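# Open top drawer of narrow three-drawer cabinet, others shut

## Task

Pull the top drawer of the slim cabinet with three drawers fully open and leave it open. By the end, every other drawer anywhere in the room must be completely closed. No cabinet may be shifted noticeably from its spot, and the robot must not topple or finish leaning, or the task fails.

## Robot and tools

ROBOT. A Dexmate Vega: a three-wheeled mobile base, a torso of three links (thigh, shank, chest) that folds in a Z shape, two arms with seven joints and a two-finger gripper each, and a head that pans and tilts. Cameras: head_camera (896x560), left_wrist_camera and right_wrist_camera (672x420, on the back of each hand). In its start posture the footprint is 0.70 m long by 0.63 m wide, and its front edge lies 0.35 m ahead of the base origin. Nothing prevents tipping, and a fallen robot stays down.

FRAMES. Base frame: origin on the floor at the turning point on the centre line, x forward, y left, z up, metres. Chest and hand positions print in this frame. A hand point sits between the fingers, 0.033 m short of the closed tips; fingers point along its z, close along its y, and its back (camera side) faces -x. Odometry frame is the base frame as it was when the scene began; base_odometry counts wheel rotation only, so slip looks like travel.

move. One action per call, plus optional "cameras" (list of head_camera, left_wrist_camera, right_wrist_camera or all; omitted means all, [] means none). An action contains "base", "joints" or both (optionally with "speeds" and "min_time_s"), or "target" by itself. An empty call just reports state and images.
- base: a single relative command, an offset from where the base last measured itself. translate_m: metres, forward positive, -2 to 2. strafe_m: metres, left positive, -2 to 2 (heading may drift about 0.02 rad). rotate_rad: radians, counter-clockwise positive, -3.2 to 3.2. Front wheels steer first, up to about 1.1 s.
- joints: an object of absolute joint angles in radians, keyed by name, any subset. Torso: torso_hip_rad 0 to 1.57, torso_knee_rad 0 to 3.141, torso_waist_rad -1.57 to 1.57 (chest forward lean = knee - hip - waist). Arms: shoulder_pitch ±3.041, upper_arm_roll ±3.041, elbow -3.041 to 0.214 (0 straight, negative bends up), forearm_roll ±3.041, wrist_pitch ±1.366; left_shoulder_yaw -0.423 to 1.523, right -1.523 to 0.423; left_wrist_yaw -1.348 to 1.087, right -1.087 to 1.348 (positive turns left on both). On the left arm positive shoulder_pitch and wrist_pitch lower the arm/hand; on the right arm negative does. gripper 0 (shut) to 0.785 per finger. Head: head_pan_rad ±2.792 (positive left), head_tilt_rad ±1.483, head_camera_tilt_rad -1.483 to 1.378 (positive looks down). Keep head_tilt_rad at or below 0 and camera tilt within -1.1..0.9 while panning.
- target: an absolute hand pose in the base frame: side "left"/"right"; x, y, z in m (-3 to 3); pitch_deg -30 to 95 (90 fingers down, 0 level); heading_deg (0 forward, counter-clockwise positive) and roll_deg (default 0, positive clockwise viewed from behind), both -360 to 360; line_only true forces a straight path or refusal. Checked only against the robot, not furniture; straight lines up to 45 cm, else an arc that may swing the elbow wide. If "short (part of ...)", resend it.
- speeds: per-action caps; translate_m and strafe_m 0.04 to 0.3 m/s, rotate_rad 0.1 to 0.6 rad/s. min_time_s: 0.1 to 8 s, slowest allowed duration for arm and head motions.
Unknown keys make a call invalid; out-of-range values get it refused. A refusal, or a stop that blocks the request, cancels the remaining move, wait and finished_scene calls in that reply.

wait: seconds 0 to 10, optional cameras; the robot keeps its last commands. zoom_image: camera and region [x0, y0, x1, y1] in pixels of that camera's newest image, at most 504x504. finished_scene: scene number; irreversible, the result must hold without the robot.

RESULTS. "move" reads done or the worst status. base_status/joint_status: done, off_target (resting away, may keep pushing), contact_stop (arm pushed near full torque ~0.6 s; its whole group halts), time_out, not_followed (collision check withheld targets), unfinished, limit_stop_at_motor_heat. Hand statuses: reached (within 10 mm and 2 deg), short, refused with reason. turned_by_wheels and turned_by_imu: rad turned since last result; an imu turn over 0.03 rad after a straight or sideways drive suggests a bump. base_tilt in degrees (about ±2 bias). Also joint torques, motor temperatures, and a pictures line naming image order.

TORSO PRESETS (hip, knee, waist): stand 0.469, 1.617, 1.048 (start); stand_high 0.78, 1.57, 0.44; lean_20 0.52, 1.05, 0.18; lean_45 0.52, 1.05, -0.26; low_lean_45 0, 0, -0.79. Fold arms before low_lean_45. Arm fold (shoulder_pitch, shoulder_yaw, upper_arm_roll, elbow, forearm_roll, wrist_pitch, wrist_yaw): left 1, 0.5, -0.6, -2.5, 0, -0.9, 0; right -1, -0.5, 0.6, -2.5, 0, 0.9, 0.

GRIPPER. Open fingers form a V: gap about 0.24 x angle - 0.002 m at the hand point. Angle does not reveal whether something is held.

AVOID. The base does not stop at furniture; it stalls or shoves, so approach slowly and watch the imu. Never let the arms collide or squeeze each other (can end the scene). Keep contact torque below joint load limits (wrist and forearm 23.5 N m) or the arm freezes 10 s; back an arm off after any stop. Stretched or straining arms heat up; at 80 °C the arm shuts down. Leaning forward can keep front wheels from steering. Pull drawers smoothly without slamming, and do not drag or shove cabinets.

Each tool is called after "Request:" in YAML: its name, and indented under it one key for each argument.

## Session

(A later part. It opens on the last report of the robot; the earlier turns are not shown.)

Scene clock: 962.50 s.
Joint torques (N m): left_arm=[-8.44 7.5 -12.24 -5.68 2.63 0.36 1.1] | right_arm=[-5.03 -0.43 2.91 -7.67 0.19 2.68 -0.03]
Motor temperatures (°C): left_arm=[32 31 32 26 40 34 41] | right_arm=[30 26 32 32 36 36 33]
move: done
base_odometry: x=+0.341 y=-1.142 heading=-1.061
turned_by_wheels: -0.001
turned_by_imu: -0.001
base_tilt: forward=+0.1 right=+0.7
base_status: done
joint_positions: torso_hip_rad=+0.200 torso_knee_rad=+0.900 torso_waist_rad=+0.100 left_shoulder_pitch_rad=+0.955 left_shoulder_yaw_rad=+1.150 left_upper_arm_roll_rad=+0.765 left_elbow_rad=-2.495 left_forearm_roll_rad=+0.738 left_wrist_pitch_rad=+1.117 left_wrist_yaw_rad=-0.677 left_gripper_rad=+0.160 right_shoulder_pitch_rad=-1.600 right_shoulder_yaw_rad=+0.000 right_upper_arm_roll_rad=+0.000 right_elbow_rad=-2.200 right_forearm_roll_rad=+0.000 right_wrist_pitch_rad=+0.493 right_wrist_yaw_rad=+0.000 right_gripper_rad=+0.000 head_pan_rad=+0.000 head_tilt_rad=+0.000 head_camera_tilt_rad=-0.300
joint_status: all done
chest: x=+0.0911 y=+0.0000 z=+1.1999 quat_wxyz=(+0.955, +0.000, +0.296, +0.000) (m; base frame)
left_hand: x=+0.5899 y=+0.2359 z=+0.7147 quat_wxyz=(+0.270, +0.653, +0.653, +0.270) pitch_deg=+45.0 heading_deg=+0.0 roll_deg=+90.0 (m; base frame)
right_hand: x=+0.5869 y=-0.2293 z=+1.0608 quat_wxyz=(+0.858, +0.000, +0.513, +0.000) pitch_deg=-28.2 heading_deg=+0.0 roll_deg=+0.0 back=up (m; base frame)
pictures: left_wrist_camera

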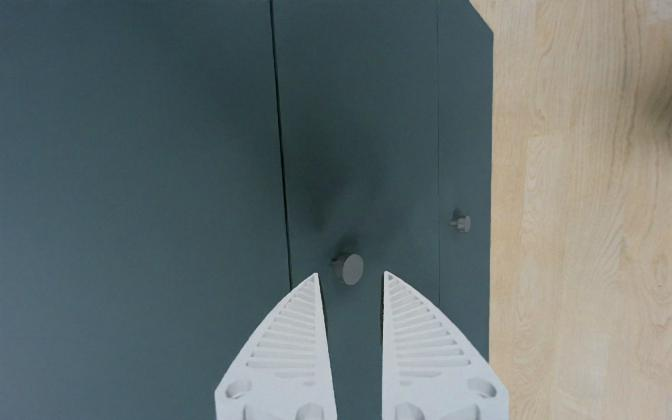

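Request:
move:
  target: {"side":"left","x":0.645,"y":0.238,"z":0.659,"pitch_deg":45,"heading_deg":0,"roll_deg":90}
  cameras: ["left_wrist_camera"]

Request:
zoom_image:
  camera: "left_wrist_camera"
  region: [252, 200, 452, 325]

Request:
move:
  joints: {"left_gripper_rad":0.03}
  cameras: ["left_wrist_camera"]

Request:
zoom_image:
  camera: "left_wrist_camera"
  region: [252, 200, 452, 325]

Scene clock: 965.50 s.
Joint torques (N m): left_arm=[-20.55 1.59 -7.82 -3.97 1.93 -0.22 1.09] | right_arm=[-4.75 -0.25 2.72 -7.85 0.18 2.87 -0.01]
Motor temperatures (°C): left_arm=[32 31 32 26 40 34 41] | right_arm=[30 26 32 32 36 36 33]
move: done
base_odometry: x=+0.341 y=-1.142 heading=-1.061
turned_by_wheels: +0.000
turned_by_imu: +0.000
base_tilt: forward=+0.1 right=+0.7
base_status: not commanded
joint_positions: torso_hip_rad=+0.200 torso_knee_rad=+0.900 torso_waist_rad=+0.100 left_shoulder_pitch_rad=+0.857 left_shoulder_yaw_rad=+0.991 left_upper_arm_roll_rad=+0.811 left_elbow_rad=-2.186 left_forearm_roll_rad=+0.693 left_wrist_pitch_rad=+0.940 left_wrist_yaw_rad=-0.590 left_gripper_rad=+0.160 right_shoulder_pitch_rad=-1.600 right_shoulder_yaw_rad=+0.000 right_upper_arm_roll_rad=+0.000 right_elbow_rad=-2.200 right_forearm_roll_rad=+0.000 right_wrist_pitch_rad=+0.493 right_wrist_yaw_rad=+0.000 right_gripper_rad=+0.000 head_pan_rad=+0.000 head_tilt_rad=+0.000 head_camera_tilt_rad=-0.300
joint_status: not commanded
chest: x=+0.0911 y=+0.0000 z=+1.1999 quat_wxyz=(+0.955, +0.000, +0.296, +0.000) (m; base frame)
left_hand: x=+0.6442 y=+0.2382 z=+0.6595 quat_wxyz=(+0.270, +0.653, +0.653, +0.271) pitch_deg=+45.0 heading_deg=+0.0 roll_deg=-90.0 (m; base frame)
left_hand_status: reached (straight line, planned for 1.3 s): 1 mm and 0.0 deg off.
right_hand: x=+0.5869 y=-0.2293 z=+1.0608 quat_wxyz=(+0.858, +0.000, +0.513, +0.000) pitch_deg=-28.2 heading_deg=+0.0 roll_deg=+0.0 back=up (m; base frame)
pictures: left_wrist_camera

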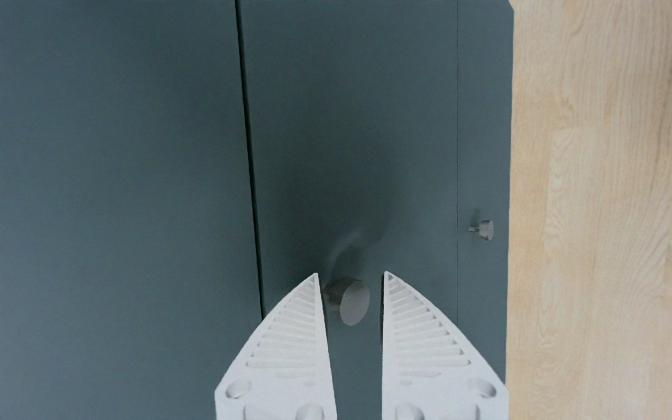

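Scaled by 2.520 from the camera's 672x420 image, which has a finer 960x600 frame.

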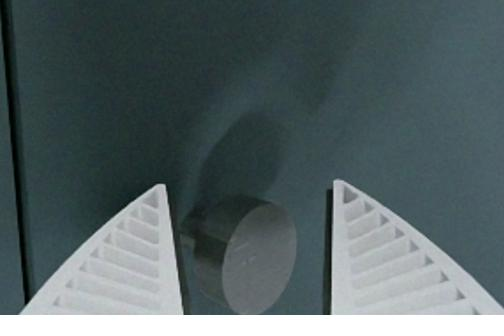

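Scene clock: 966.10 s.
Joint torques (N m): left_arm=[-16.96 0.5 -5.28 -4.52 0.88 -0.2 0.42] | right_arm=[-3.81 0.62 2.62 -8 0.01 2.39 -0.05]
Motor temperatures (°C): left_arm=[32 31 32 26 40 34 41] | right_arm=[30 26 32 32 36 36 33]
move: done
base_odometry: x=+0.341 y=-1.142 heading=-1.061
turned_by_wheels: +0.000
turned_by_imu: +0.000
base_tilt: forward=+0.1 right=+0.8
base_status: not commanded
joint_positions: torso_hip_rad=+0.200 torso_knee_rad=+0.900 torso_waist_rad=+0.100 left_shoulder_pitch_rad=+0.856 left_shoulder_yaw_rad=+0.990 left_upper_arm_roll_rad=+0.812 left_elbow_rad=-2.183 left_forearm_roll_rad=+0.693 left_wrist_pitch_rad=+0.938 left_wrist_yaw_rad=-0.589 left_gripper_rad=+0.030 right_shoulder_pitch_rad=-1.600 right_shoulder_yaw_rad=+0.000 right_upper_arm_roll_rad=+0.000 right_elbow_rad=-2.200 right_forearm_roll_rad=+0.000 right_wrist_pitch_rad=+0.493 right_wrist_yaw_rad=+0.000 right_gripper_rad=+0.000 head_pan_rad=+0.000 head_tilt_rad=+0.000 head_camera_tilt_rad=-0.300
joint_status: all done
chest: x=+0.0911 y=+0.0000 z=+1.1999 quat_wxyz=(+0.955, +0.000, +0.296, +0.000) (m; base frame)
left_hand: x=+0.6450 y=+0.2382 z=+0.6593 quat_wxyz=(+0.271, +0.653, +0.653, +0.271) pitch_deg=+45.0 heading_deg=+0.0 roll_deg=-90.0 (m; base frame)
right_hand: x=+0.5869 y=-0.2293 z=+1.0608 quat_wxyz=(+0.858, +0.000, +0.513, +0.000) pitch_deg=-28.2 heading_deg=+0.0 roll_deg=+0.0 back=up (m; base frame)
pictures: left_wrist_camera

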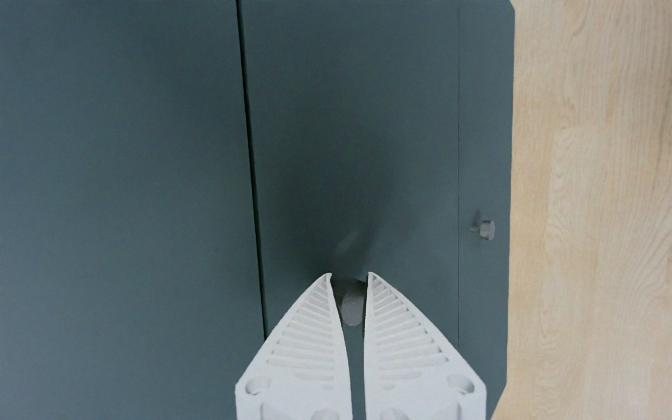

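Scaled by 2.520 from the camera's 672x420 image, which has a finer 960x600 frame.

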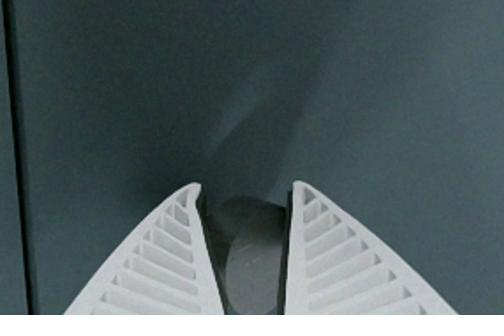

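Request:
move:
  base: {"translate_m":-0.08}
  speeds: {"translate_m":0.06}
  cameras: ["head_camera","left_wrist_camera"]

Request:
zoom_image:
  camera: "left_wrist_camera"
  region: [252, 200, 452, 325]

Scene clock: 968.20 s.
Joint torques (N m): left_arm=[-12.84 1.69 -8.18 -4.76 2.13 0.48 0.67] | right_arm=[-5.17 0.35 2.75 -8.44 0.02 2.96 -0.04]
Motor temperatures (°C): left_arm=[32 31 32 26 40 34 41] | right_arm=[30 26 32 32 36 36 33]
move: done
base_odometry: x=+0.302 y=-1.072 heading=-1.061
turned_by_wheels: +0.000
turned_by_imu: +0.001
base_tilt: forward=+0.0 right=+0.8
base_status: done
joint_positions: torso_hip_rad=+0.200 torso_knee_rad=+0.900 torso_waist_rad=+0.100 left_shoulder_pitch_rad=+0.856 left_shoulder_yaw_rad=+0.989 left_upper_arm_roll_rad=+0.812 left_elbow_rad=-2.182 left_forearm_roll_rad=+0.693 left_wrist_pitch_rad=+0.937 left_wrist_yaw_rad=-0.589 left_gripper_rad=+0.030 right_shoulder_pitch_rad=-1.600 right_shoulder_yaw_rad=+0.000 right_upper_arm_roll_rad=+0.000 right_elbow_rad=-2.200 right_forearm_roll_rad=+0.000 right_wrist_pitch_rad=+0.493 right_wrist_yaw_rad=+0.000 right_gripper_rad=+0.000 head_pan_rad=+0.000 head_tilt_rad=+0.000 head_camera_tilt_rad=-0.300
joint_status: not commanded
chest: x=+0.0910 y=+0.0000 z=+1.1999 quat_wxyz=(+0.955, +0.000, +0.296, +0.000) (m; base frame)
left_hand: x=+0.6450 y=+0.2381 z=+0.6592 quat_wxyz=(+0.271, +0.653, +0.653, +0.271) pitch_deg=+45.0 heading_deg=+0.0 roll_deg=-90.0 (m; base frame)
right_hand: x=+0.5868 y=-0.2293 z=+1.0609 quat_wxyz=(+0.858, +0.000, +0.513, +0.000) pitch_deg=-28.2 heading_deg=+0.0 roll_deg=+0.0 back=up (m; base frame)
pictures: head_camera, left_wrist_camera

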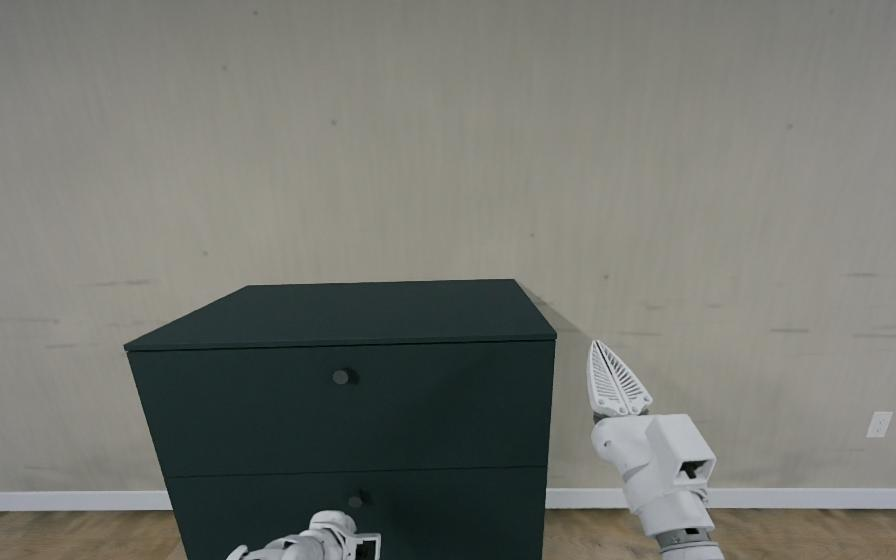

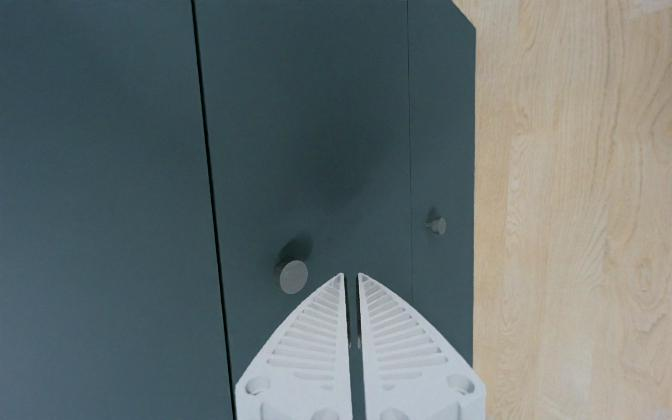

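Scaled by 2.520 from the camera's 672x420 image, which has a finer 960x600 frame.

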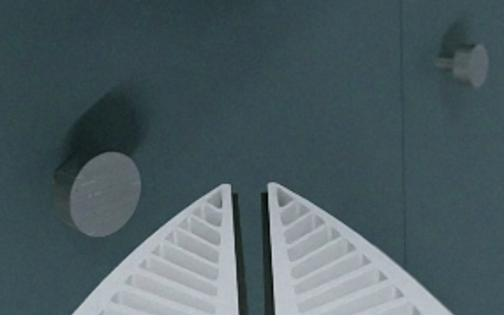

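Request:
move:
  joints: {"left_gripper_rad":0.2}
  cameras: []

Request:
move:
  target: {"side":"left","x":0.62,"y":0.245,"z":0.66,"pitch_deg":12,"heading_deg":0,"roll_deg":90}
  cameras: ["left_wrist_camera"]

Request:
zoom_image:
  camera: "left_wrist_camera"
  region: [252, 200, 452, 325]

Scene clock: 970.50 s.
Joint torques (N m): left_arm=[-11.88 1.61 -8.9 -4.22 1.99 0.19 0.59] | right_arm=[-4.67 0.92 2.57 -6.89 0.19 2.72 -0.04]
Motor temperatures (°C): left_arm=[32 31 32 26 40 34 41] | right_arm=[30 26 32 32 36 36 33]
move: done
base_odometry: x=+0.302 y=-1.072 heading=-1.061
turned_by_wheels: +0.000
turned_by_imu: +0.000
base_tilt: forward=+0.1 right=+0.7
base_status: not commanded
joint_positions: torso_hip_rad=+0.200 torso_knee_rad=+0.900 torso_waist_rad=+0.100 left_shoulder_pitch_rad=+0.856 left_shoulder_yaw_rad=+0.989 left_upper_arm_roll_rad=+0.812 left_elbow_rad=-2.182 left_forearm_roll_rad=+0.693 left_wrist_pitch_rad=+0.937 left_wrist_yaw_rad=-0.589 left_gripper_rad=+0.200 right_shoulder_pitch_rad=-1.600 right_shoulder_yaw_rad=+0.000 right_upper_arm_roll_rad=+0.000 right_elbow_rad=-2.200 right_forearm_roll_rad=+0.000 right_wrist_pitch_rad=+0.493 right_wrist_yaw_rad=+0.000 right_gripper_rad=+0.000 head_pan_rad=+0.000 head_tilt_rad=+0.000 head_camera_tilt_rad=-0.300
joint_status: all done
chest: x=+0.0910 y=+0.0000 z=+1.1999 quat_wxyz=(+0.955, +0.000, +0.296, +0.000) (m; base frame)
left_hand: x=+0.6450 y=+0.2381 z=+0.6592 quat_wxyz=(+0.271, +0.653, +0.653, +0.271) pitch_deg=+45.0 heading_deg=+0.0 roll_deg=-90.0 (m; base frame)
right_hand: x=+0.5868 y=-0.2293 z=+1.0609 quat_wxyz=(+0.858, +0.000, +0.513, +0.000) pitch_deg=-28.2 heading_deg=+0.0 roll_deg=+0.0 back=up (m; base frame)
pictures: none
No camera images: "cameras" was empty.

Scene clock: 975.37 s.
Joint torques (N m): left_arm=[-2.61 2.49 -9.43 -4.75 2.14 0.52 1.49] | right_arm=[-4.67 -0.88 2.7 -8.53 0.04 3.38 -0.13]
Motor temperatures (°C): left_arm=[32 31 32 26 40 34 41] | right_arm=[30 26 32 32 36 36 33]
move: done
base_odometry: x=+0.302 y=-1.072 heading=-1.061
turned_by_wheels: +0.000
turned_by_imu: +0.000
base_tilt: forward=+0.1 right=+0.7
base_status: not commanded
joint_positions: torso_hip_rad=+0.200 torso_knee_rad=+0.900 torso_waist_rad=+0.100 left_shoulder_pitch_rad=+1.226 left_shoulder_yaw_rad=+0.784 left_upper_arm_roll_rad=+0.758 left_elbow_rad=-1.817 left_forearm_roll_rad=+0.737 left_wrist_pitch_rad=+0.700 left_wrist_yaw_rad=+0.444 left_gripper_rad=+0.200 right_shoulder_pitch_rad=-1.600 right_shoulder_yaw_rad=+0.000 right_upper_arm_roll_rad=+0.000 right_elbow_rad=-2.200 right_forearm_roll_rad=+0.000 right_wrist_pitch_rad=+0.493 right_wrist_yaw_rad=+0.000 right_gripper_rad=+0.000 head_pan_rad=+0.000 head_tilt_rad=+0.000 head_camera_tilt_rad=-0.300
joint_status: not commanded
chest: x=+0.0910 y=+0.0000 z=+1.1999 quat_wxyz=(+0.955, +0.000, +0.296, +0.000) (m; base frame)
left_hand: x=+0.6202 y=+0.2450 z=+0.6598 quat_wxyz=(+0.444, +0.550, +0.550, +0.444) pitch_deg=+12.1 heading_deg=+0.0 roll_deg=-90.0 (m; base frame)
left_hand_status: reached (straight line, planned for 3.6 s): 0 mm and 0.1 deg off.
right_hand: x=+0.5868 y=-0.2293 z=+1.0609 quat_wxyz=(+0.858, +0.000, +0.513, +0.000) pitch_deg=-28.2 heading_deg=+0.0 roll_deg=+0.0 back=up (m; base frame)
pictures: left_wrist_camera

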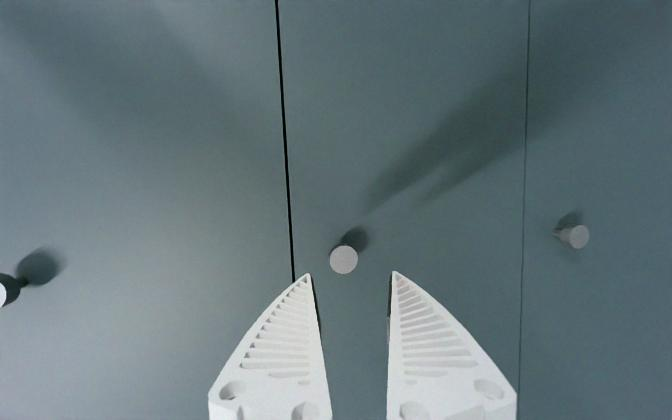

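Scaled by 2.520 from the camera's 672x420 image, which has a finer 960x600 frame.

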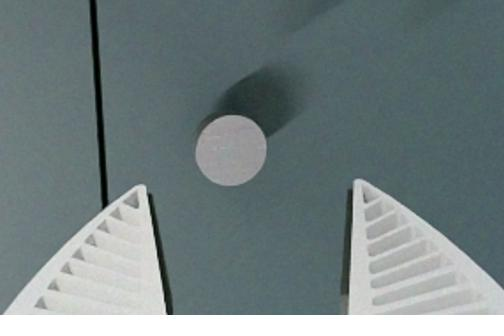

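Request:
move:
  base: {"translate_m":0.04}
  cameras: []

Request:
move:
  target: {"side":"left","x":0.699,"y":0.2436,"z":0.639,"pitch_deg":12,"heading_deg":0,"roll_deg":90}
  cameras: []

Request:
move:
  joints: {"left_gripper_rad":0.0}
  cameras: ["left_wrist_camera"]

Request:
zoom_image:
  camera: "left_wrist_camera"
  region: [252, 200, 452, 325]

Request:
move:
  base: {"translate_m":-0.1}
  speeds: {"translate_m":0.05}
  cameras: ["left_wrist_camera"]

Request:
zoom_image:
  camera: "left_wrist_camera"
  region: [252, 200, 452, 325]

Scene clock: 983.10 s.
Joint torques (N m): left_arm=[-3.97 0.88 -9.46 -5.16 2.16 0.05 1.72] | right_arm=[-4.77 0.94 2.86 -8.68 0.15 2.71 -0.14]
Motor temperatures (°C): left_arm=[31 31 32 26 40 34 41] | right_arm=[30 26 32 32 36 36 33]
move: done
base_odometry: x=+0.322 y=-1.107 heading=-1.062
turned_by_wheels: -0.001
turned_by_imu: -0.001
base_tilt: forward=+0.1 right=+0.7
base_status: done
joint_positions: torso_hip_rad=+0.200 torso_knee_rad=+0.900 torso_waist_rad=+0.100 left_shoulder_pitch_rad=+1.227 left_shoulder_yaw_rad=+0.783 left_upper_arm_roll_rad=+0.758 left_elbow_rad=-1.814 left_forearm_roll_rad=+0.737 left_wrist_pitch_rad=+0.698 left_wrist_yaw_rad=+0.448 left_gripper_rad=+0.200 right_shoulder_pitch_rad=-1.600 right_shoulder_yaw_rad=+0.000 right_upper_arm_roll_rad=+0.000 right_elbow_rad=-2.200 right_forearm_roll_rad=+0.000 right_wrist_pitch_rad=+0.493 right_wrist_yaw_rad=+0.000 right_gripper_rad=+0.000 head_pan_rad=+0.000 head_tilt_rad=+0.000 head_camera_tilt_rad=-0.300
joint_status: not commanded
chest: x=+0.0911 y=+0.0000 z=+1.1999 quat_wxyz=(+0.955, +0.000, +0.296, +0.000) (m; base frame)
left_hand: x=+0.6200 y=+0.2450 z=+0.6597 quat_wxyz=(+0.445, +0.550, +0.550, +0.445) pitch_deg=+12.0 heading_deg=+0.0 roll_deg=-90.0 (m; base frame)
right_hand: x=+0.5869 y=-0.2293 z=+1.0608 quat_wxyz=(+0.858, +0.000, +0.513, +0.000) pitch_deg=-28.2 heading_deg=+0.0 roll_deg=+0.0 back=up (m; base frame)
pictures: none
No camera images: "cameras" was empty.

Scene clock: 985.57 s.
Joint torques (N m): left_arm=[-24.85 0.13 -6.9 -1.5 -0.85 -0.15 -2.08] | right_arm=[-4.75 0.16 2.51 -8.47 0.2 3.15 -0.02]
Motor temperatures (°C): left_arm=[31 31 32 26 40 34 41] | right_arm=[30 26 32 32 36 36 33]
move: done
base_odometry: x=+0.321 y=-1.107 heading=-1.062
turned_by_wheels: +0.000
turned_by_imu: +0.000
base_tilt: forward=+0.1 right=+0.8
base_status: not commanded
joint_positions: torso_hip_rad=+0.200 torso_knee_rad=+0.900 torso_waist_rad=+0.100 left_shoulder_pitch_rad=+1.005 left_shoulder_yaw_rad=+0.660 left_upper_arm_roll_rad=+0.801 left_elbow_rad=-1.535 left_forearm_roll_rad=+0.716 left_wrist_pitch_rad=+0.576 left_wrist_yaw_rad=+0.418 left_gripper_rad=+0.200 right_shoulder_pitch_rad=-1.600 right_shoulder_yaw_rad=+0.000 right_upper_arm_roll_rad=+0.000 right_elbow_rad=-2.200 right_forearm_roll_rad=+0.000 right_wrist_pitch_rad=+0.493 right_wrist_yaw_rad=+0.000 right_gripper_rad=+0.000 head_pan_rad=+0.000 head_tilt_rad=+0.000 head_camera_tilt_rad=-0.300
joint_status: not commanded
chest: x=+0.0907 y=+0.0000 z=+1.1999 quat_wxyz=(+0.955, +0.000, +0.295, +0.000) (m; base frame)
left_hand: x=+0.6978 y=+0.2436 z=+0.6398 quat_wxyz=(+0.445, +0.549, +0.549, +0.445) pitch_deg=+11.9 heading_deg=+0.0 roll_deg=-90.0 (m; base frame)
left_hand_status: reached (straight line, planned for 1.2 s): 1 mm and 0.1 deg off.
right_hand: x=+0.5866 y=-0.2293 z=+1.0611 quat_wxyz=(+0.858, +0.000, +0.513, +0.000) pitch_deg=-28.3 heading_deg=+0.0 roll_deg=+0.0 back=up (m; base frame)
pictures: none
No camera images: "cameras" was empty.

Scene clock: 986.43 s.
Joint torques (N m): left_arm=[-26.98 1.44 -8.53 -2.56 0.06 0.33 -1.11] | right_arm=[-4.64 -0.42 2.37 -7.38 0.02 3.13 -0.02]
Motor temperatures (°C): left_arm=[31 31 32 26 40 34 41] | right_arm=[30 26 32 32 36 36 33]
move: done
base_odometry: x=+0.321 y=-1.107 heading=-1.062
turned_by_wheels: +0.000
turned_by_imu: +0.000
base_tilt: forward=+0.1 right=+0.7
base_status: not commanded
joint_positions: torso_hip_rad=+0.200 torso_knee_rad=+0.900 torso_waist_rad=+0.100 left_shoulder_pitch_rad=+1.002 left_shoulder_yaw_rad=+0.658 left_upper_arm_roll_rad=+0.802 left_elbow_rad=-1.531 left_forearm_roll_rad=+0.716 left_wrist_pitch_rad=+0.575 left_wrist_yaw_rad=+0.417 left_gripper_rad=+0.000 right_shoulder_pitch_rad=-1.600 right_shoulder_yaw_rad=+0.000 right_upper_arm_roll_rad=+0.000 right_elbow_rad=-2.200 right_forearm_roll_rad=+0.000 right_wrist_pitch_rad=+0.493 right_wrist_yaw_rad=+0.000 right_gripper_rad=+0.000 head_pan_rad=+0.000 head_tilt_rad=+0.000 head_camera_tilt_rad=-0.300
joint_status: all done
chest: x=+0.0907 y=+0.0000 z=+1.1999 quat_wxyz=(+0.955, +0.000, +0.295, +0.000) (m; base frame)
left_hand: x=+0.6985 y=+0.2435 z=+0.6393 quat_wxyz=(+0.445, +0.550, +0.549, +0.445) pitch_deg=+12.0 heading_deg=+0.0 roll_deg=-90.0 (m; base frame)
right_hand: x=+0.5866 y=-0.2293 z=+1.0611 quat_wxyz=(+0.858, +0.000, +0.513, +0.000) pitch_deg=-28.3 heading_deg=+0.0 roll_deg=+0.0 back=up (m; base frame)
pictures: left_wrist_camera

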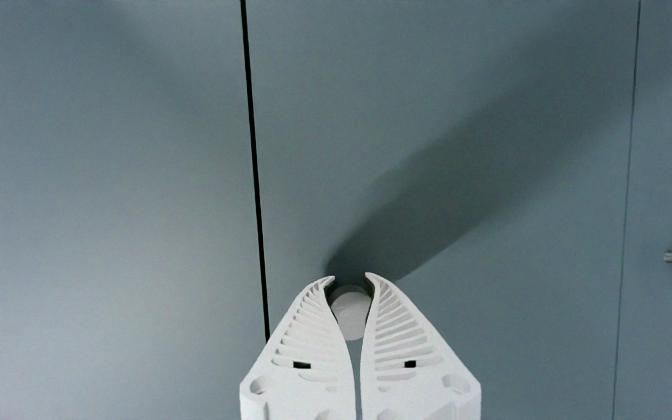

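Scaled by 2.520 from the camera's 672x420 image, which has a finer 960x600 frame.

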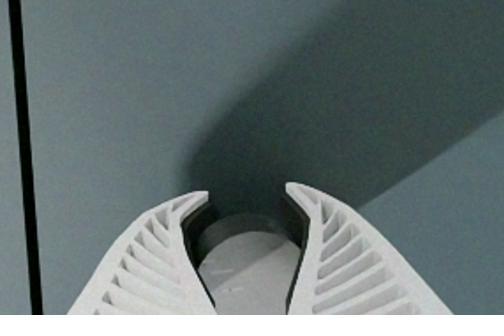

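Scene clock: 989.07 s.
Joint torques (N m): left_arm=[-9.13 2.73 -7.34 -2.26 -0.07 0.84 -0.66] | right_arm=[-4.6 0.01 2.72 -7.44 0.05 2.64 -0.21]
Motor temperatures (°C): left_arm=[31 31 32 26 40 34 41] | right_arm=[30 26 32 32 36 36 33]
move: done
base_odometry: x=+0.273 y=-1.019 heading=-1.061
turned_by_wheels: +0.001
turned_by_imu: +0.002
base_tilt: forward=+0.1 right=+0.7
base_status: done
joint_positions: torso_hip_rad=+0.200 torso_knee_rad=+0.900 torso_waist_rad=+0.100 left_shoulder_pitch_rad=+1.001 left_shoulder_yaw_rad=+0.658 left_upper_arm_roll_rad=+0.801 left_elbow_rad=-1.531 left_forearm_roll_rad=+0.716 left_wrist_pitch_rad=+0.574 left_wrist_yaw_rad=+0.417 left_gripper_rad=+0.000 right_shoulder_pitch_rad=-1.600 right_shoulder_yaw_rad=+0.000 right_upper_arm_roll_rad=+0.000 right_elbow_rad=-2.200 right_forearm_roll_rad=+0.000 right_wrist_pitch_rad=+0.493 right_wrist_yaw_rad=+0.000 right_gripper_rad=+0.000 head_pan_rad=+0.000 head_tilt_rad=+0.000 head_camera_tilt_rad=-0.300
joint_status: not commanded
chest: x=+0.0908 y=+0.0000 z=+1.1999 quat_wxyz=(+0.955, +0.000, +0.295, +0.000) (m; base frame)
left_hand: x=+0.6990 y=+0.2434 z=+0.6396 quat_wxyz=(+0.445, +0.549, +0.549, +0.445) pitch_deg=+11.9 heading_deg=+0.0 roll_deg=+90.0 (m; base frame)
right_hand: x=+0.5867 y=-0.2293 z=+1.0610 quat_wxyz=(+0.858, +0.000, +0.513, +0.000) pitch_deg=-28.2 heading_deg=+0.0 roll_deg=+0.0 back=up (m; base frame)
pictures: left_wrist_camera

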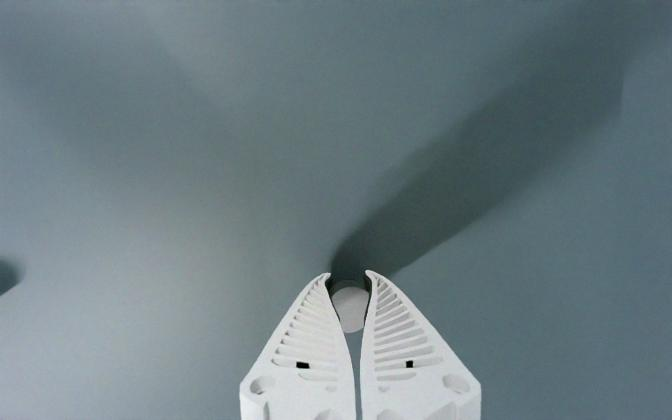

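Scaled by 2.520 from the camera's 672x420 image, which has a finer 960x600 frame.

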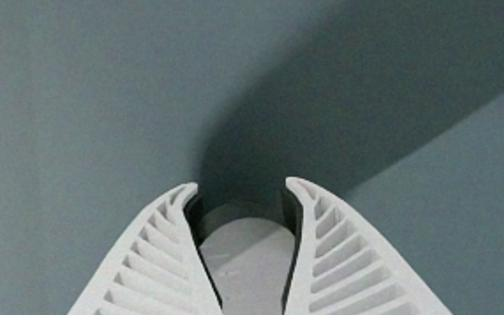

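Request:
move:
  base: {"translate_m":-0.36}
  speeds: {"translate_m":0.08}
  cameras: ["head_camera","left_wrist_camera"]

Scene clock: 994.77 s.
Joint torques (N m): left_arm=[-10.21 1.25 -5.27 -6.2 1.5 0.11 0.69] | right_arm=[-4.65 0.39 2.41 -8.22 0.04 2.57 -0.18]
Motor temperatures (°C): left_arm=[31 31 32 26 40 34 41] | right_arm=[30 26 32 32 36 36 33]
move: done
base_odometry: x=+0.098 y=-0.705 heading=-1.062
turned_by_wheels: -0.001
turned_by_imu: -0.002
base_tilt: forward=+0.0 right=+0.7
base_status: done
joint_positions: torso_hip_rad=+0.200 torso_knee_rad=+0.900 torso_waist_rad=+0.100 left_shoulder_pitch_rad=+1.001 left_shoulder_yaw_rad=+0.658 left_upper_arm_roll_rad=+0.801 left_elbow_rad=-1.531 left_forearm_roll_rad=+0.715 left_wrist_pitch_rad=+0.575 left_wrist_yaw_rad=+0.416 left_gripper_rad=+0.000 right_shoulder_pitch_rad=-1.600 right_shoulder_yaw_rad=+0.000 right_upper_arm_roll_rad=+0.000 right_elbow_rad=-2.200 right_forearm_roll_rad=+0.000 right_wrist_pitch_rad=+0.493 right_wrist_yaw_rad=+0.000 right_gripper_rad=+0.000 head_pan_rad=+0.000 head_tilt_rad=+0.000 head_camera_tilt_rad=-0.300
joint_status: not commanded
chest: x=+0.0910 y=+0.0000 z=+1.1999 quat_wxyz=(+0.955, +0.000, +0.296, +0.000) (m; base frame)
left_hand: x=+0.6990 y=+0.2437 z=+0.6392 quat_wxyz=(+0.445, +0.549, +0.550, +0.445) pitch_deg=+12.0 heading_deg=+0.0 roll_deg=-90.0 (m; base frame)
right_hand: x=+0.5868 y=-0.2294 z=+1.0609 quat_wxyz=(+0.858, +0.000, +0.513, +0.000) pitch_deg=-28.2 heading_deg=+0.0 roll_deg=+0.0 back=up (m; base frame)
pictures: head_camera, left_wrist_camera

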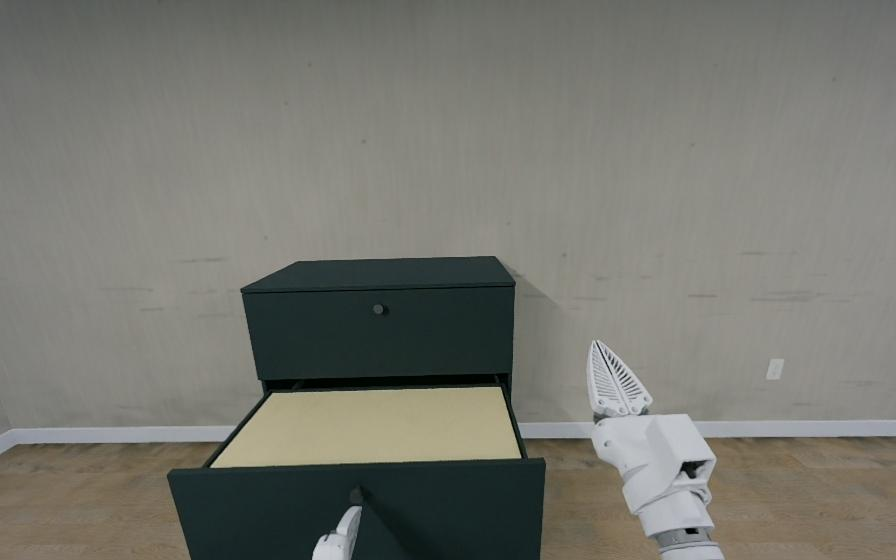

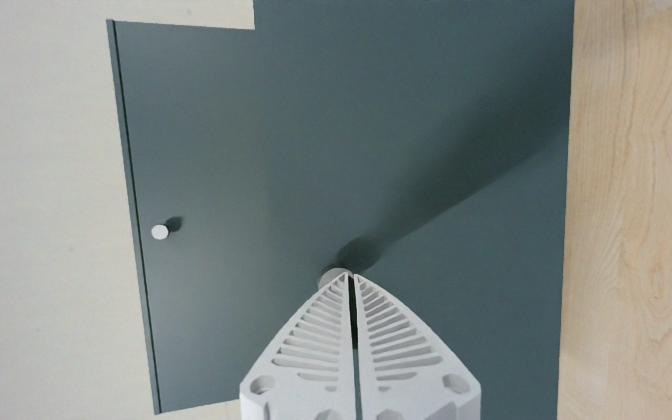

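Request:
move:
  base: {"translate_m":0.40}
  speeds: {"translate_m":0.12}
  cameras: ["head_camera"]

Request:
move:
  base: {"translate_m":0.05}
  speeds: {"translate_m":0.08}
  cameras: ["head_camera","left_wrist_camera"]

Scene clock: 999.53 s.
Joint torques (N m): left_arm=[-18.57 3.52 -10.3 -4.78 1.43 0.13 1.07] | right_arm=[-4.64 1.22 2.35 -7.87 0.2 2.97 -0.12]
Motor temperatures (°C): left_arm=[31 31 32 26 40 34 41] | right_arm=[30 26 32 32 36 36 33]
move: done
base_odometry: x=+0.292 y=-1.054 heading=-1.063
turned_by_wheels: -0.001
turned_by_imu: -0.001
base_tilt: forward=+0.1 right=+0.7
base_status: done
joint_positions: torso_hip_rad=+0.200 torso_knee_rad=+0.900 torso_waist_rad=+0.100 left_shoulder_pitch_rad=+1.002 left_shoulder_yaw_rad=+0.658 left_upper_arm_roll_rad=+0.802 left_elbow_rad=-1.531 left_forearm_roll_rad=+0.715 left_wrist_pitch_rad=+0.575 left_wrist_yaw_rad=+0.416 left_gripper_rad=+0.000 right_shoulder_pitch_rad=-1.600 right_shoulder_yaw_rad=+0.000 right_upper_arm_roll_rad=+0.000 right_elbow_rad=-2.200 right_forearm_roll_rad=+0.000 right_wrist_pitch_rad=+0.493 right_wrist_yaw_rad=+0.000 right_gripper_rad=+0.000 head_pan_rad=+0.000 head_tilt_rad=+0.000 head_camera_tilt_rad=-0.300
joint_status: not commanded
chest: x=+0.0910 y=+0.0000 z=+1.1999 quat_wxyz=(+0.955, +0.000, +0.296, +0.000) (m; base frame)
left_hand: x=+0.6988 y=+0.2435 z=+0.6387 quat_wxyz=(+0.445, +0.550, +0.550, +0.445) pitch_deg=+12.0 heading_deg=+0.0 roll_deg=-90.0 (m; base frame)
right_hand: x=+0.5869 y=-0.2294 z=+1.0608 quat_wxyz=(+0.858, +0.000, +0.513, +0.000) pitch_deg=-28.2 heading_deg=+0.0 roll_deg=+0.0 back=up (m; base frame)
pictures: head_camera

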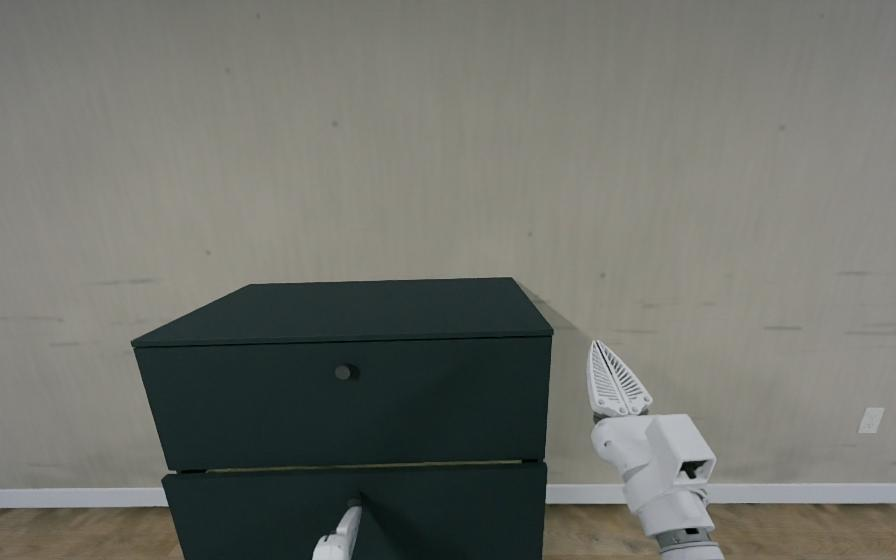

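Scene clock: 1001.00 s.
Joint torques (N m): left_arm=[-49.36 3.07 -27.18 -6.78 4.3 0.13 3.14] | right_arm=[-4.61 0.46 2.73 -8.01 0.18 3.15 0.15]
Motor temperatures (°C): left_arm=[32 31 32 26 40 34 41] | right_arm=[30 26 32 32 36 36 33]
move: done
base_odometry: x=+0.317 y=-1.098 heading=-1.064
turned_by_wheels: +0.000
turned_by_imu: +0.000
base_tilt: forward=+0.1 right=+0.7
base_status: done
joint_positions: torso_hip_rad=+0.200 torso_knee_rad=+0.900 torso_waist_rad=+0.100 left_shoulder_pitch_rad=+1.003 left_shoulder_yaw_rad=+0.658 left_upper_arm_roll_rad=+0.803 left_elbow_rad=-1.530 left_forearm_roll_rad=+0.715 left_wrist_pitch_rad=+0.574 left_wrist_yaw_rad=+0.415 left_gripper_rad=+0.000 right_shoulder_pitch_rad=-1.600 right_shoulder_yaw_rad=+0.000 right_upper_arm_roll_rad=+0.000 right_elbow_rad=-2.200 right_forearm_roll_rad=+0.000 right_wrist_pitch_rad=+0.493 right_wrist_yaw_rad=+0.000 right_gripper_rad=+0.000 head_pan_rad=+0.000 head_tilt_rad=+0.000 head_camera_tilt_rad=-0.300
joint_status: not commanded
chest: x=+0.0908 y=+0.0000 z=+1.1999 quat_wxyz=(+0.955, +0.000, +0.295, +0.000) (m; base frame)
left_hand: x=+0.6974 y=+0.2430 z=+0.6372 quat_wxyz=(+0.444, +0.550, +0.550, +0.444) pitch_deg=+12.2 heading_deg=-0.1 roll_deg=+90.0 (m; base frame)
right_hand: x=+0.5866 y=-0.2294 z=+1.0610 quat_wxyz=(+0.858, +0.000, +0.513, +0.000) pitch_deg=-28.2 heading_deg=+0.0 roll_deg=+0.0 back=up (m; base frame)
pictures: head_camera, left_wrist_camera

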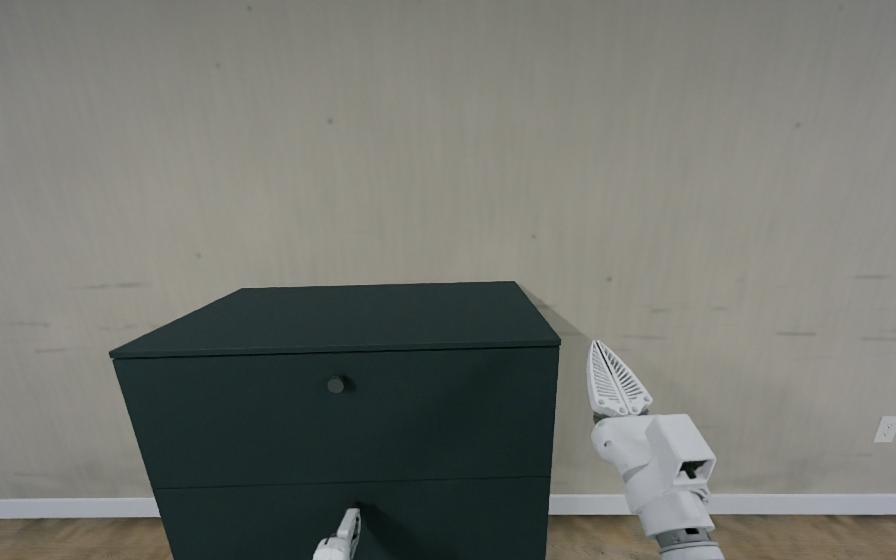

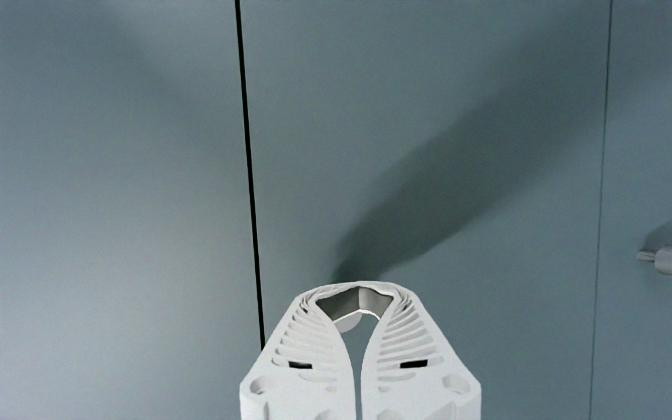

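Request:
move:
  base: {"translate_m":-0.15}
  cameras: ["left_wrist_camera"]

Request:
move:
  joints: {"torso_hip_rad":0.469,"torso_knee_rad":1.617,"torso_waist_rad":1.048,"left_gripper_rad":0.2,"head_camera_tilt_rad":0.2}
  cameras: ["head_camera"]

Request:
move:
  target: {"side":"left","x":0.55,"y":0.22,"z":0.965,"pitch_deg":12,"heading_deg":0,"roll_deg":90}
  cameras: ["head_camera","left_wrist_camera"]

Scene clock: 1003.27 s.
Joint torques (N m): left_arm=[-19.56 3.51 -11.1 -5.64 1.89 0.52 1.4] | right_arm=[-4.36 0.61 2.33 -7.78 0.17 2.19 -0.33]
Motor temperatures (°C): left_arm=[32 31 32 26 40 34 41] | right_arm=[30 26 32 32 36 36 33]
move: done
base_odometry: x=+0.244 y=-0.967 heading=-1.063
turned_by_wheels: +0.000
turned_by_imu: +0.001
base_tilt: forward=+0.1 right=+0.7
base_status: done
joint_positions: torso_hip_rad=+0.200 torso_knee_rad=+0.900 torso_waist_rad=+0.100 left_shoulder_pitch_rad=+1.002 left_shoulder_yaw_rad=+0.658 left_upper_arm_roll_rad=+0.802 left_elbow_rad=-1.531 left_forearm_roll_rad=+0.715 left_wrist_pitch_rad=+0.575 left_wrist_yaw_rad=+0.416 left_gripper_rad=+0.000 right_shoulder_pitch_rad=-1.600 right_shoulder_yaw_rad=+0.000 right_upper_arm_roll_rad=+0.000 right_elbow_rad=-2.200 right_forearm_roll_rad=+0.000 right_wrist_pitch_rad=+0.493 right_wrist_yaw_rad=+0.000 right_gripper_rad=+0.000 head_pan_rad=+0.000 head_tilt_rad=+0.000 head_camera_tilt_rad=-0.300
joint_status: not commanded
chest: x=+0.0910 y=+0.0000 z=+1.1999 quat_wxyz=(+0.955, +0.000, +0.296, +0.000) (m; base frame)
left_hand: x=+0.6987 y=+0.2435 z=+0.6386 quat_wxyz=(+0.445, +0.550, +0.550, +0.445) pitch_deg=+12.0 heading_deg=+0.0 roll_deg=-90.0 (m; base frame)
right_hand: x=+0.5868 y=-0.2294 z=+1.0608 quat_wxyz=(+0.858, +0.000, +0.513, +0.000) pitch_deg=-28.2 heading_deg=+0.0 roll_deg=+0.0 back=up (m; base frame)
pictures: left_wrist_camera

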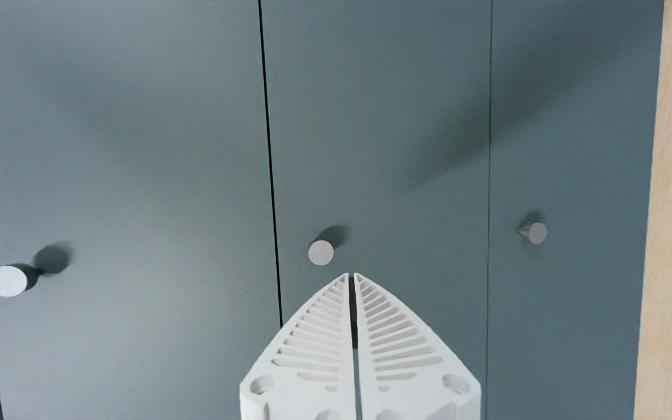

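Scene clock: 1008.07 s.
Joint torques (N m): left_arm=[-27.53 0.92 -13.48 -5.21 1.86 0.65 1.25] | right_arm=[3.61 0.65 2.86 -7.69 0.11 1.38 -0.04]
Motor temperatures (°C): left_arm=[32 31 32 26 40 34 41] | right_arm=[30 26 32 32 36 36 33]
move: done
base_odometry: x=+0.244 y=-0.967 heading=-1.063
turned_by_wheels: +0.000
turned_by_imu: +0.000
base_tilt: forward=+0.1 right=+0.7
base_status: not commanded
joint_positions: torso_hip_rad=+0.469 torso_knee_rad=+1.617 torso_waist_rad=+1.048 left_shoulder_pitch_rad=+1.002 left_shoulder_yaw_rad=+0.658 left_upper_arm_roll_rad=+0.802 left_elbow_rad=-1.531 left_forearm_roll_rad=+0.715 left_wrist_pitch_rad=+0.575 left_wrist_yaw_rad=+0.416 left_gripper_rad=+0.200 right_shoulder_pitch_rad=-1.600 right_shoulder_yaw_rad=+0.000 right_upper_arm_roll_rad=+0.000 right_elbow_rad=-2.200 right_forearm_roll_rad=+0.000 right_wrist_pitch_rad=+0.493 right_wrist_yaw_rad=+0.000 right_gripper_rad=+0.000 head_pan_rad=+0.000 head_tilt_rad=+0.000 head_camera_tilt_rad=+0.200
joint_status: all done
chest: x=-0.0110 y=+0.0000 z=+1.4155 quat_wxyz=(+0.999, +0.000, +0.050, +0.000) (m; base frame)
left_hand: x=+0.7913 y=+0.2435 z=+1.2142 quat_wxyz=(+0.567, +0.423, +0.423, +0.567) pitch_deg=-16.6 heading_deg=+0.0 roll_deg=-90.0 (m; base frame)
right_hand: x=+0.4908 y=-0.2294 z=+1.5311 quat_wxyz=(+0.959, +0.000, +0.285, +0.000) pitch_deg=-56.9 heading_deg=+0.0 roll_deg=+0.0 back=up (m; base frame)
pictures: head_camera

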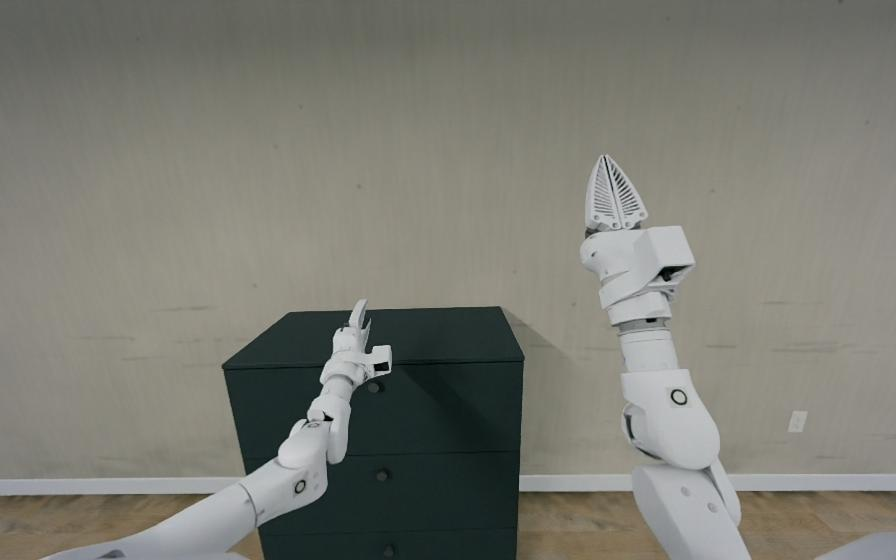

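Scene clock: 1011.77 s.
Joint torques (N m): left_arm=[-6.08 5.82 -5.79 -5.97 2.93 -0.2 0.9] | right_arm=[4.01 0.94 2.29 -6.48 0.13 1.81 -0.08]
Motor temperatures (°C): left_arm=[32 31 32 26 40 34 41] | right_arm=[30 26 32 32 36 36 33]
move: done
base_odometry: x=+0.244 y=-0.967 heading=-1.063
turned_by_wheels: +0.000
turned_by_imu: +0.000
base_tilt: forward=+0.1 right=+0.8
base_status: not commanded
joint_positions: torso_hip_rad=+0.469 torso_knee_rad=+1.617 torso_waist_rad=+1.048 left_shoulder_pitch_rad=+1.579 left_shoulder_yaw_rad=+0.921 left_upper_arm_roll_rad=+0.867 left_elbow_rad=-2.130 left_forearm_roll_rad=+0.739 left_wrist_pitch_rad=+0.951 left_wrist_yaw_rad=+0.242 left_gripper_rad=+0.200 right_shoulder_pitch_rad=-1.600 right_shoulder_yaw_rad=+0.000 right_upper_arm_roll_rad=+0.000 right_elbow_rad=-2.200 right_forearm_roll_rad=+0.000 right_wrist_pitch_rad=+0.493 right_wrist_yaw_rad=+0.000 right_gripper_rad=+0.000 head_pan_rad=+0.000 head_tilt_rad=+0.000 head_camera_tilt_rad=+0.200
joint_status: not commanded
chest: x=-0.0110 y=+0.0000 z=+1.4155 quat_wxyz=(+0.999, +0.000, +0.050, +0.000) (m; base frame)
left_hand: x=+0.5522 y=+0.2202 z=+0.9668 quat_wxyz=(+0.446, +0.549, +0.549, +0.446) pitch_deg=+11.8 heading_deg=+0.0 roll_deg=+90.0 (m; base frame)
left_hand_status: reached (straight line, planned for 2.4 s): 3 mm and 0.2 deg off.
right_hand: x=+0.4908 y=-0.2294 z=+1.5311 quat_wxyz=(+0.959, +0.000, +0.285, +0.000) pitch_deg=-56.9 heading_deg=+0.0 roll_deg=+0.0 back=up (m; base frame)
pictures: head_camera, left_wrist_camera

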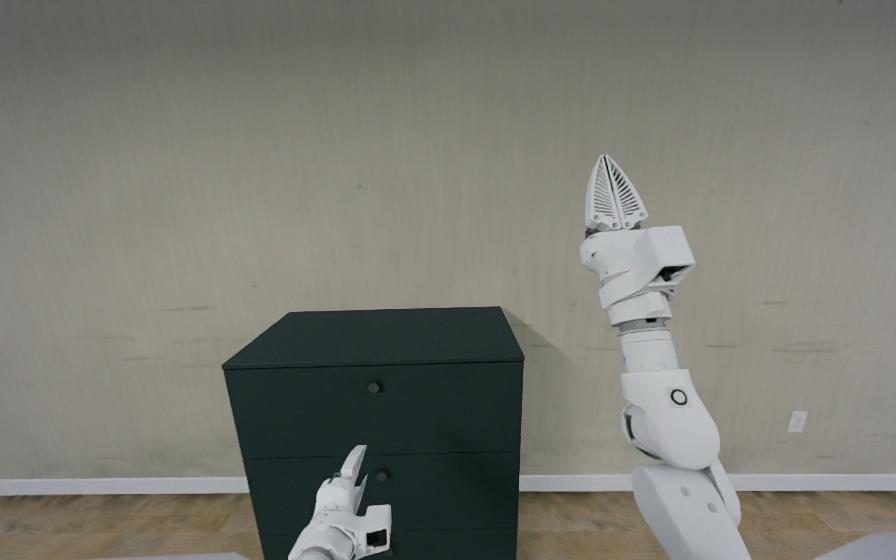

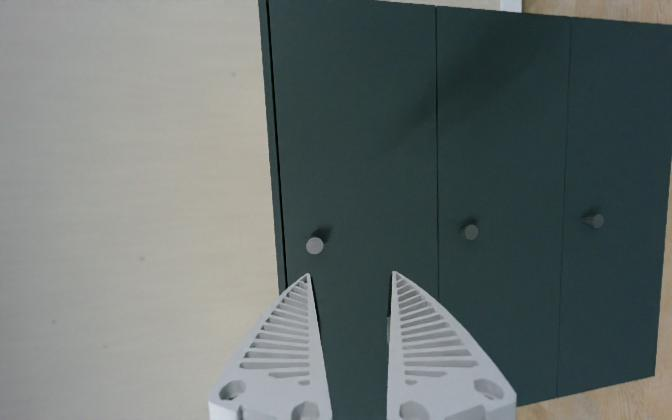

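Request:
zoom_image:
  camera: "left_wrist_camera"
  region: [252, 200, 452, 325]

Scaled by 2.520 from the camera's 672x420 image, which has a finer 960x600 frame.

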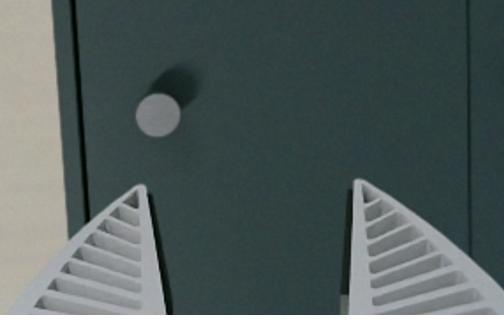

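Request:
move:
  base: {"translate_m":0.235}
  cameras: ["left_wrist_camera"]

Request:
zoom_image:
  camera: "left_wrist_camera"
  region: [212, 200, 412, 325]

Scene clock: 1015.03 s.
Joint torques (N m): left_arm=[-4.9 6.29 -6.35 -7.32 2.97 1.07 0.94] | right_arm=[3.87 -0.07 3.1 -7.35 0.17 2.15 -0.18]
Motor temperatures (°C): left_arm=[32 31 32 26 40 34 41] | right_arm=[30 26 32 32 36 36 33]
move: done
base_odometry: x=+0.358 y=-1.172 heading=-1.064
turned_by_wheels: -0.001
turned_by_imu: -0.002
base_tilt: forward=+0.0 right=+0.8
base_status: done
joint_positions: torso_hip_rad=+0.469 torso_knee_rad=+1.617 torso_waist_rad=+1.048 left_shoulder_pitch_rad=+1.583 left_shoulder_yaw_rad=+0.922 left_upper_arm_roll_rad=+0.868 left_elbow_rad=-2.133 left_forearm_roll_rad=+0.739 left_wrist_pitch_rad=+0.953 left_wrist_yaw_rad=+0.241 left_gripper_rad=+0.200 right_shoulder_pitch_rad=-1.600 right_shoulder_yaw_rad=+0.000 right_upper_arm_roll_rad=+0.000 right_elbow_rad=-2.200 right_forearm_roll_rad=+0.000 right_wrist_pitch_rad=+0.493 right_wrist_yaw_rad=+0.000 right_gripper_rad=+0.000 head_pan_rad=+0.000 head_tilt_rad=+0.000 head_camera_tilt_rad=+0.200
joint_status: not commanded
chest: x=-0.0110 y=+0.0000 z=+1.4155 quat_wxyz=(+0.999, +0.000, +0.050, +0.000) (m; base frame)
left_hand: x=+0.5501 y=+0.2200 z=+0.9650 quat_wxyz=(+0.445, +0.549, +0.550, +0.445) pitch_deg=+12.0 heading_deg=+0.0 roll_deg=+90.0 (m; base frame)
right_hand: x=+0.4908 y=-0.2294 z=+1.5311 quat_wxyz=(+0.959, +0.000, +0.285, +0.000) pitch_deg=-56.9 heading_deg=+0.0 roll_deg=+0.0 back=up (m; base frame)
pictures: left_wrist_camera

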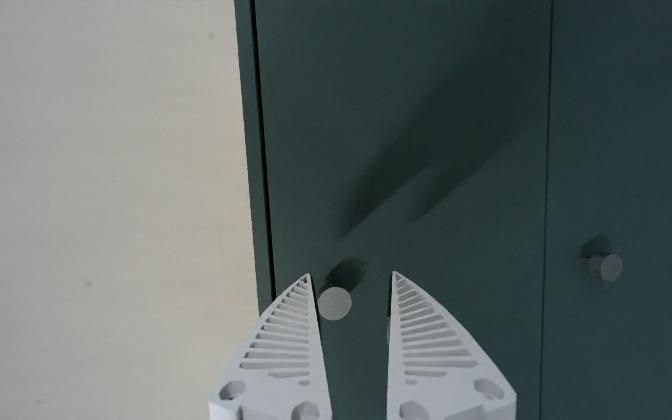

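Scaled by 2.520 from the camera's 672x420 image, which has a finer 960x600 frame.

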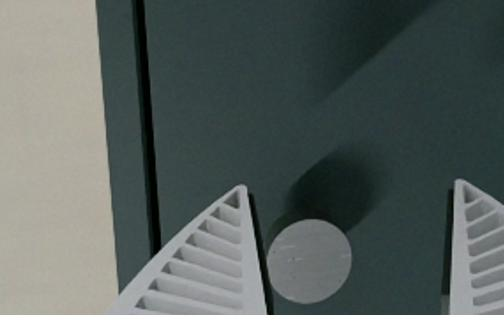

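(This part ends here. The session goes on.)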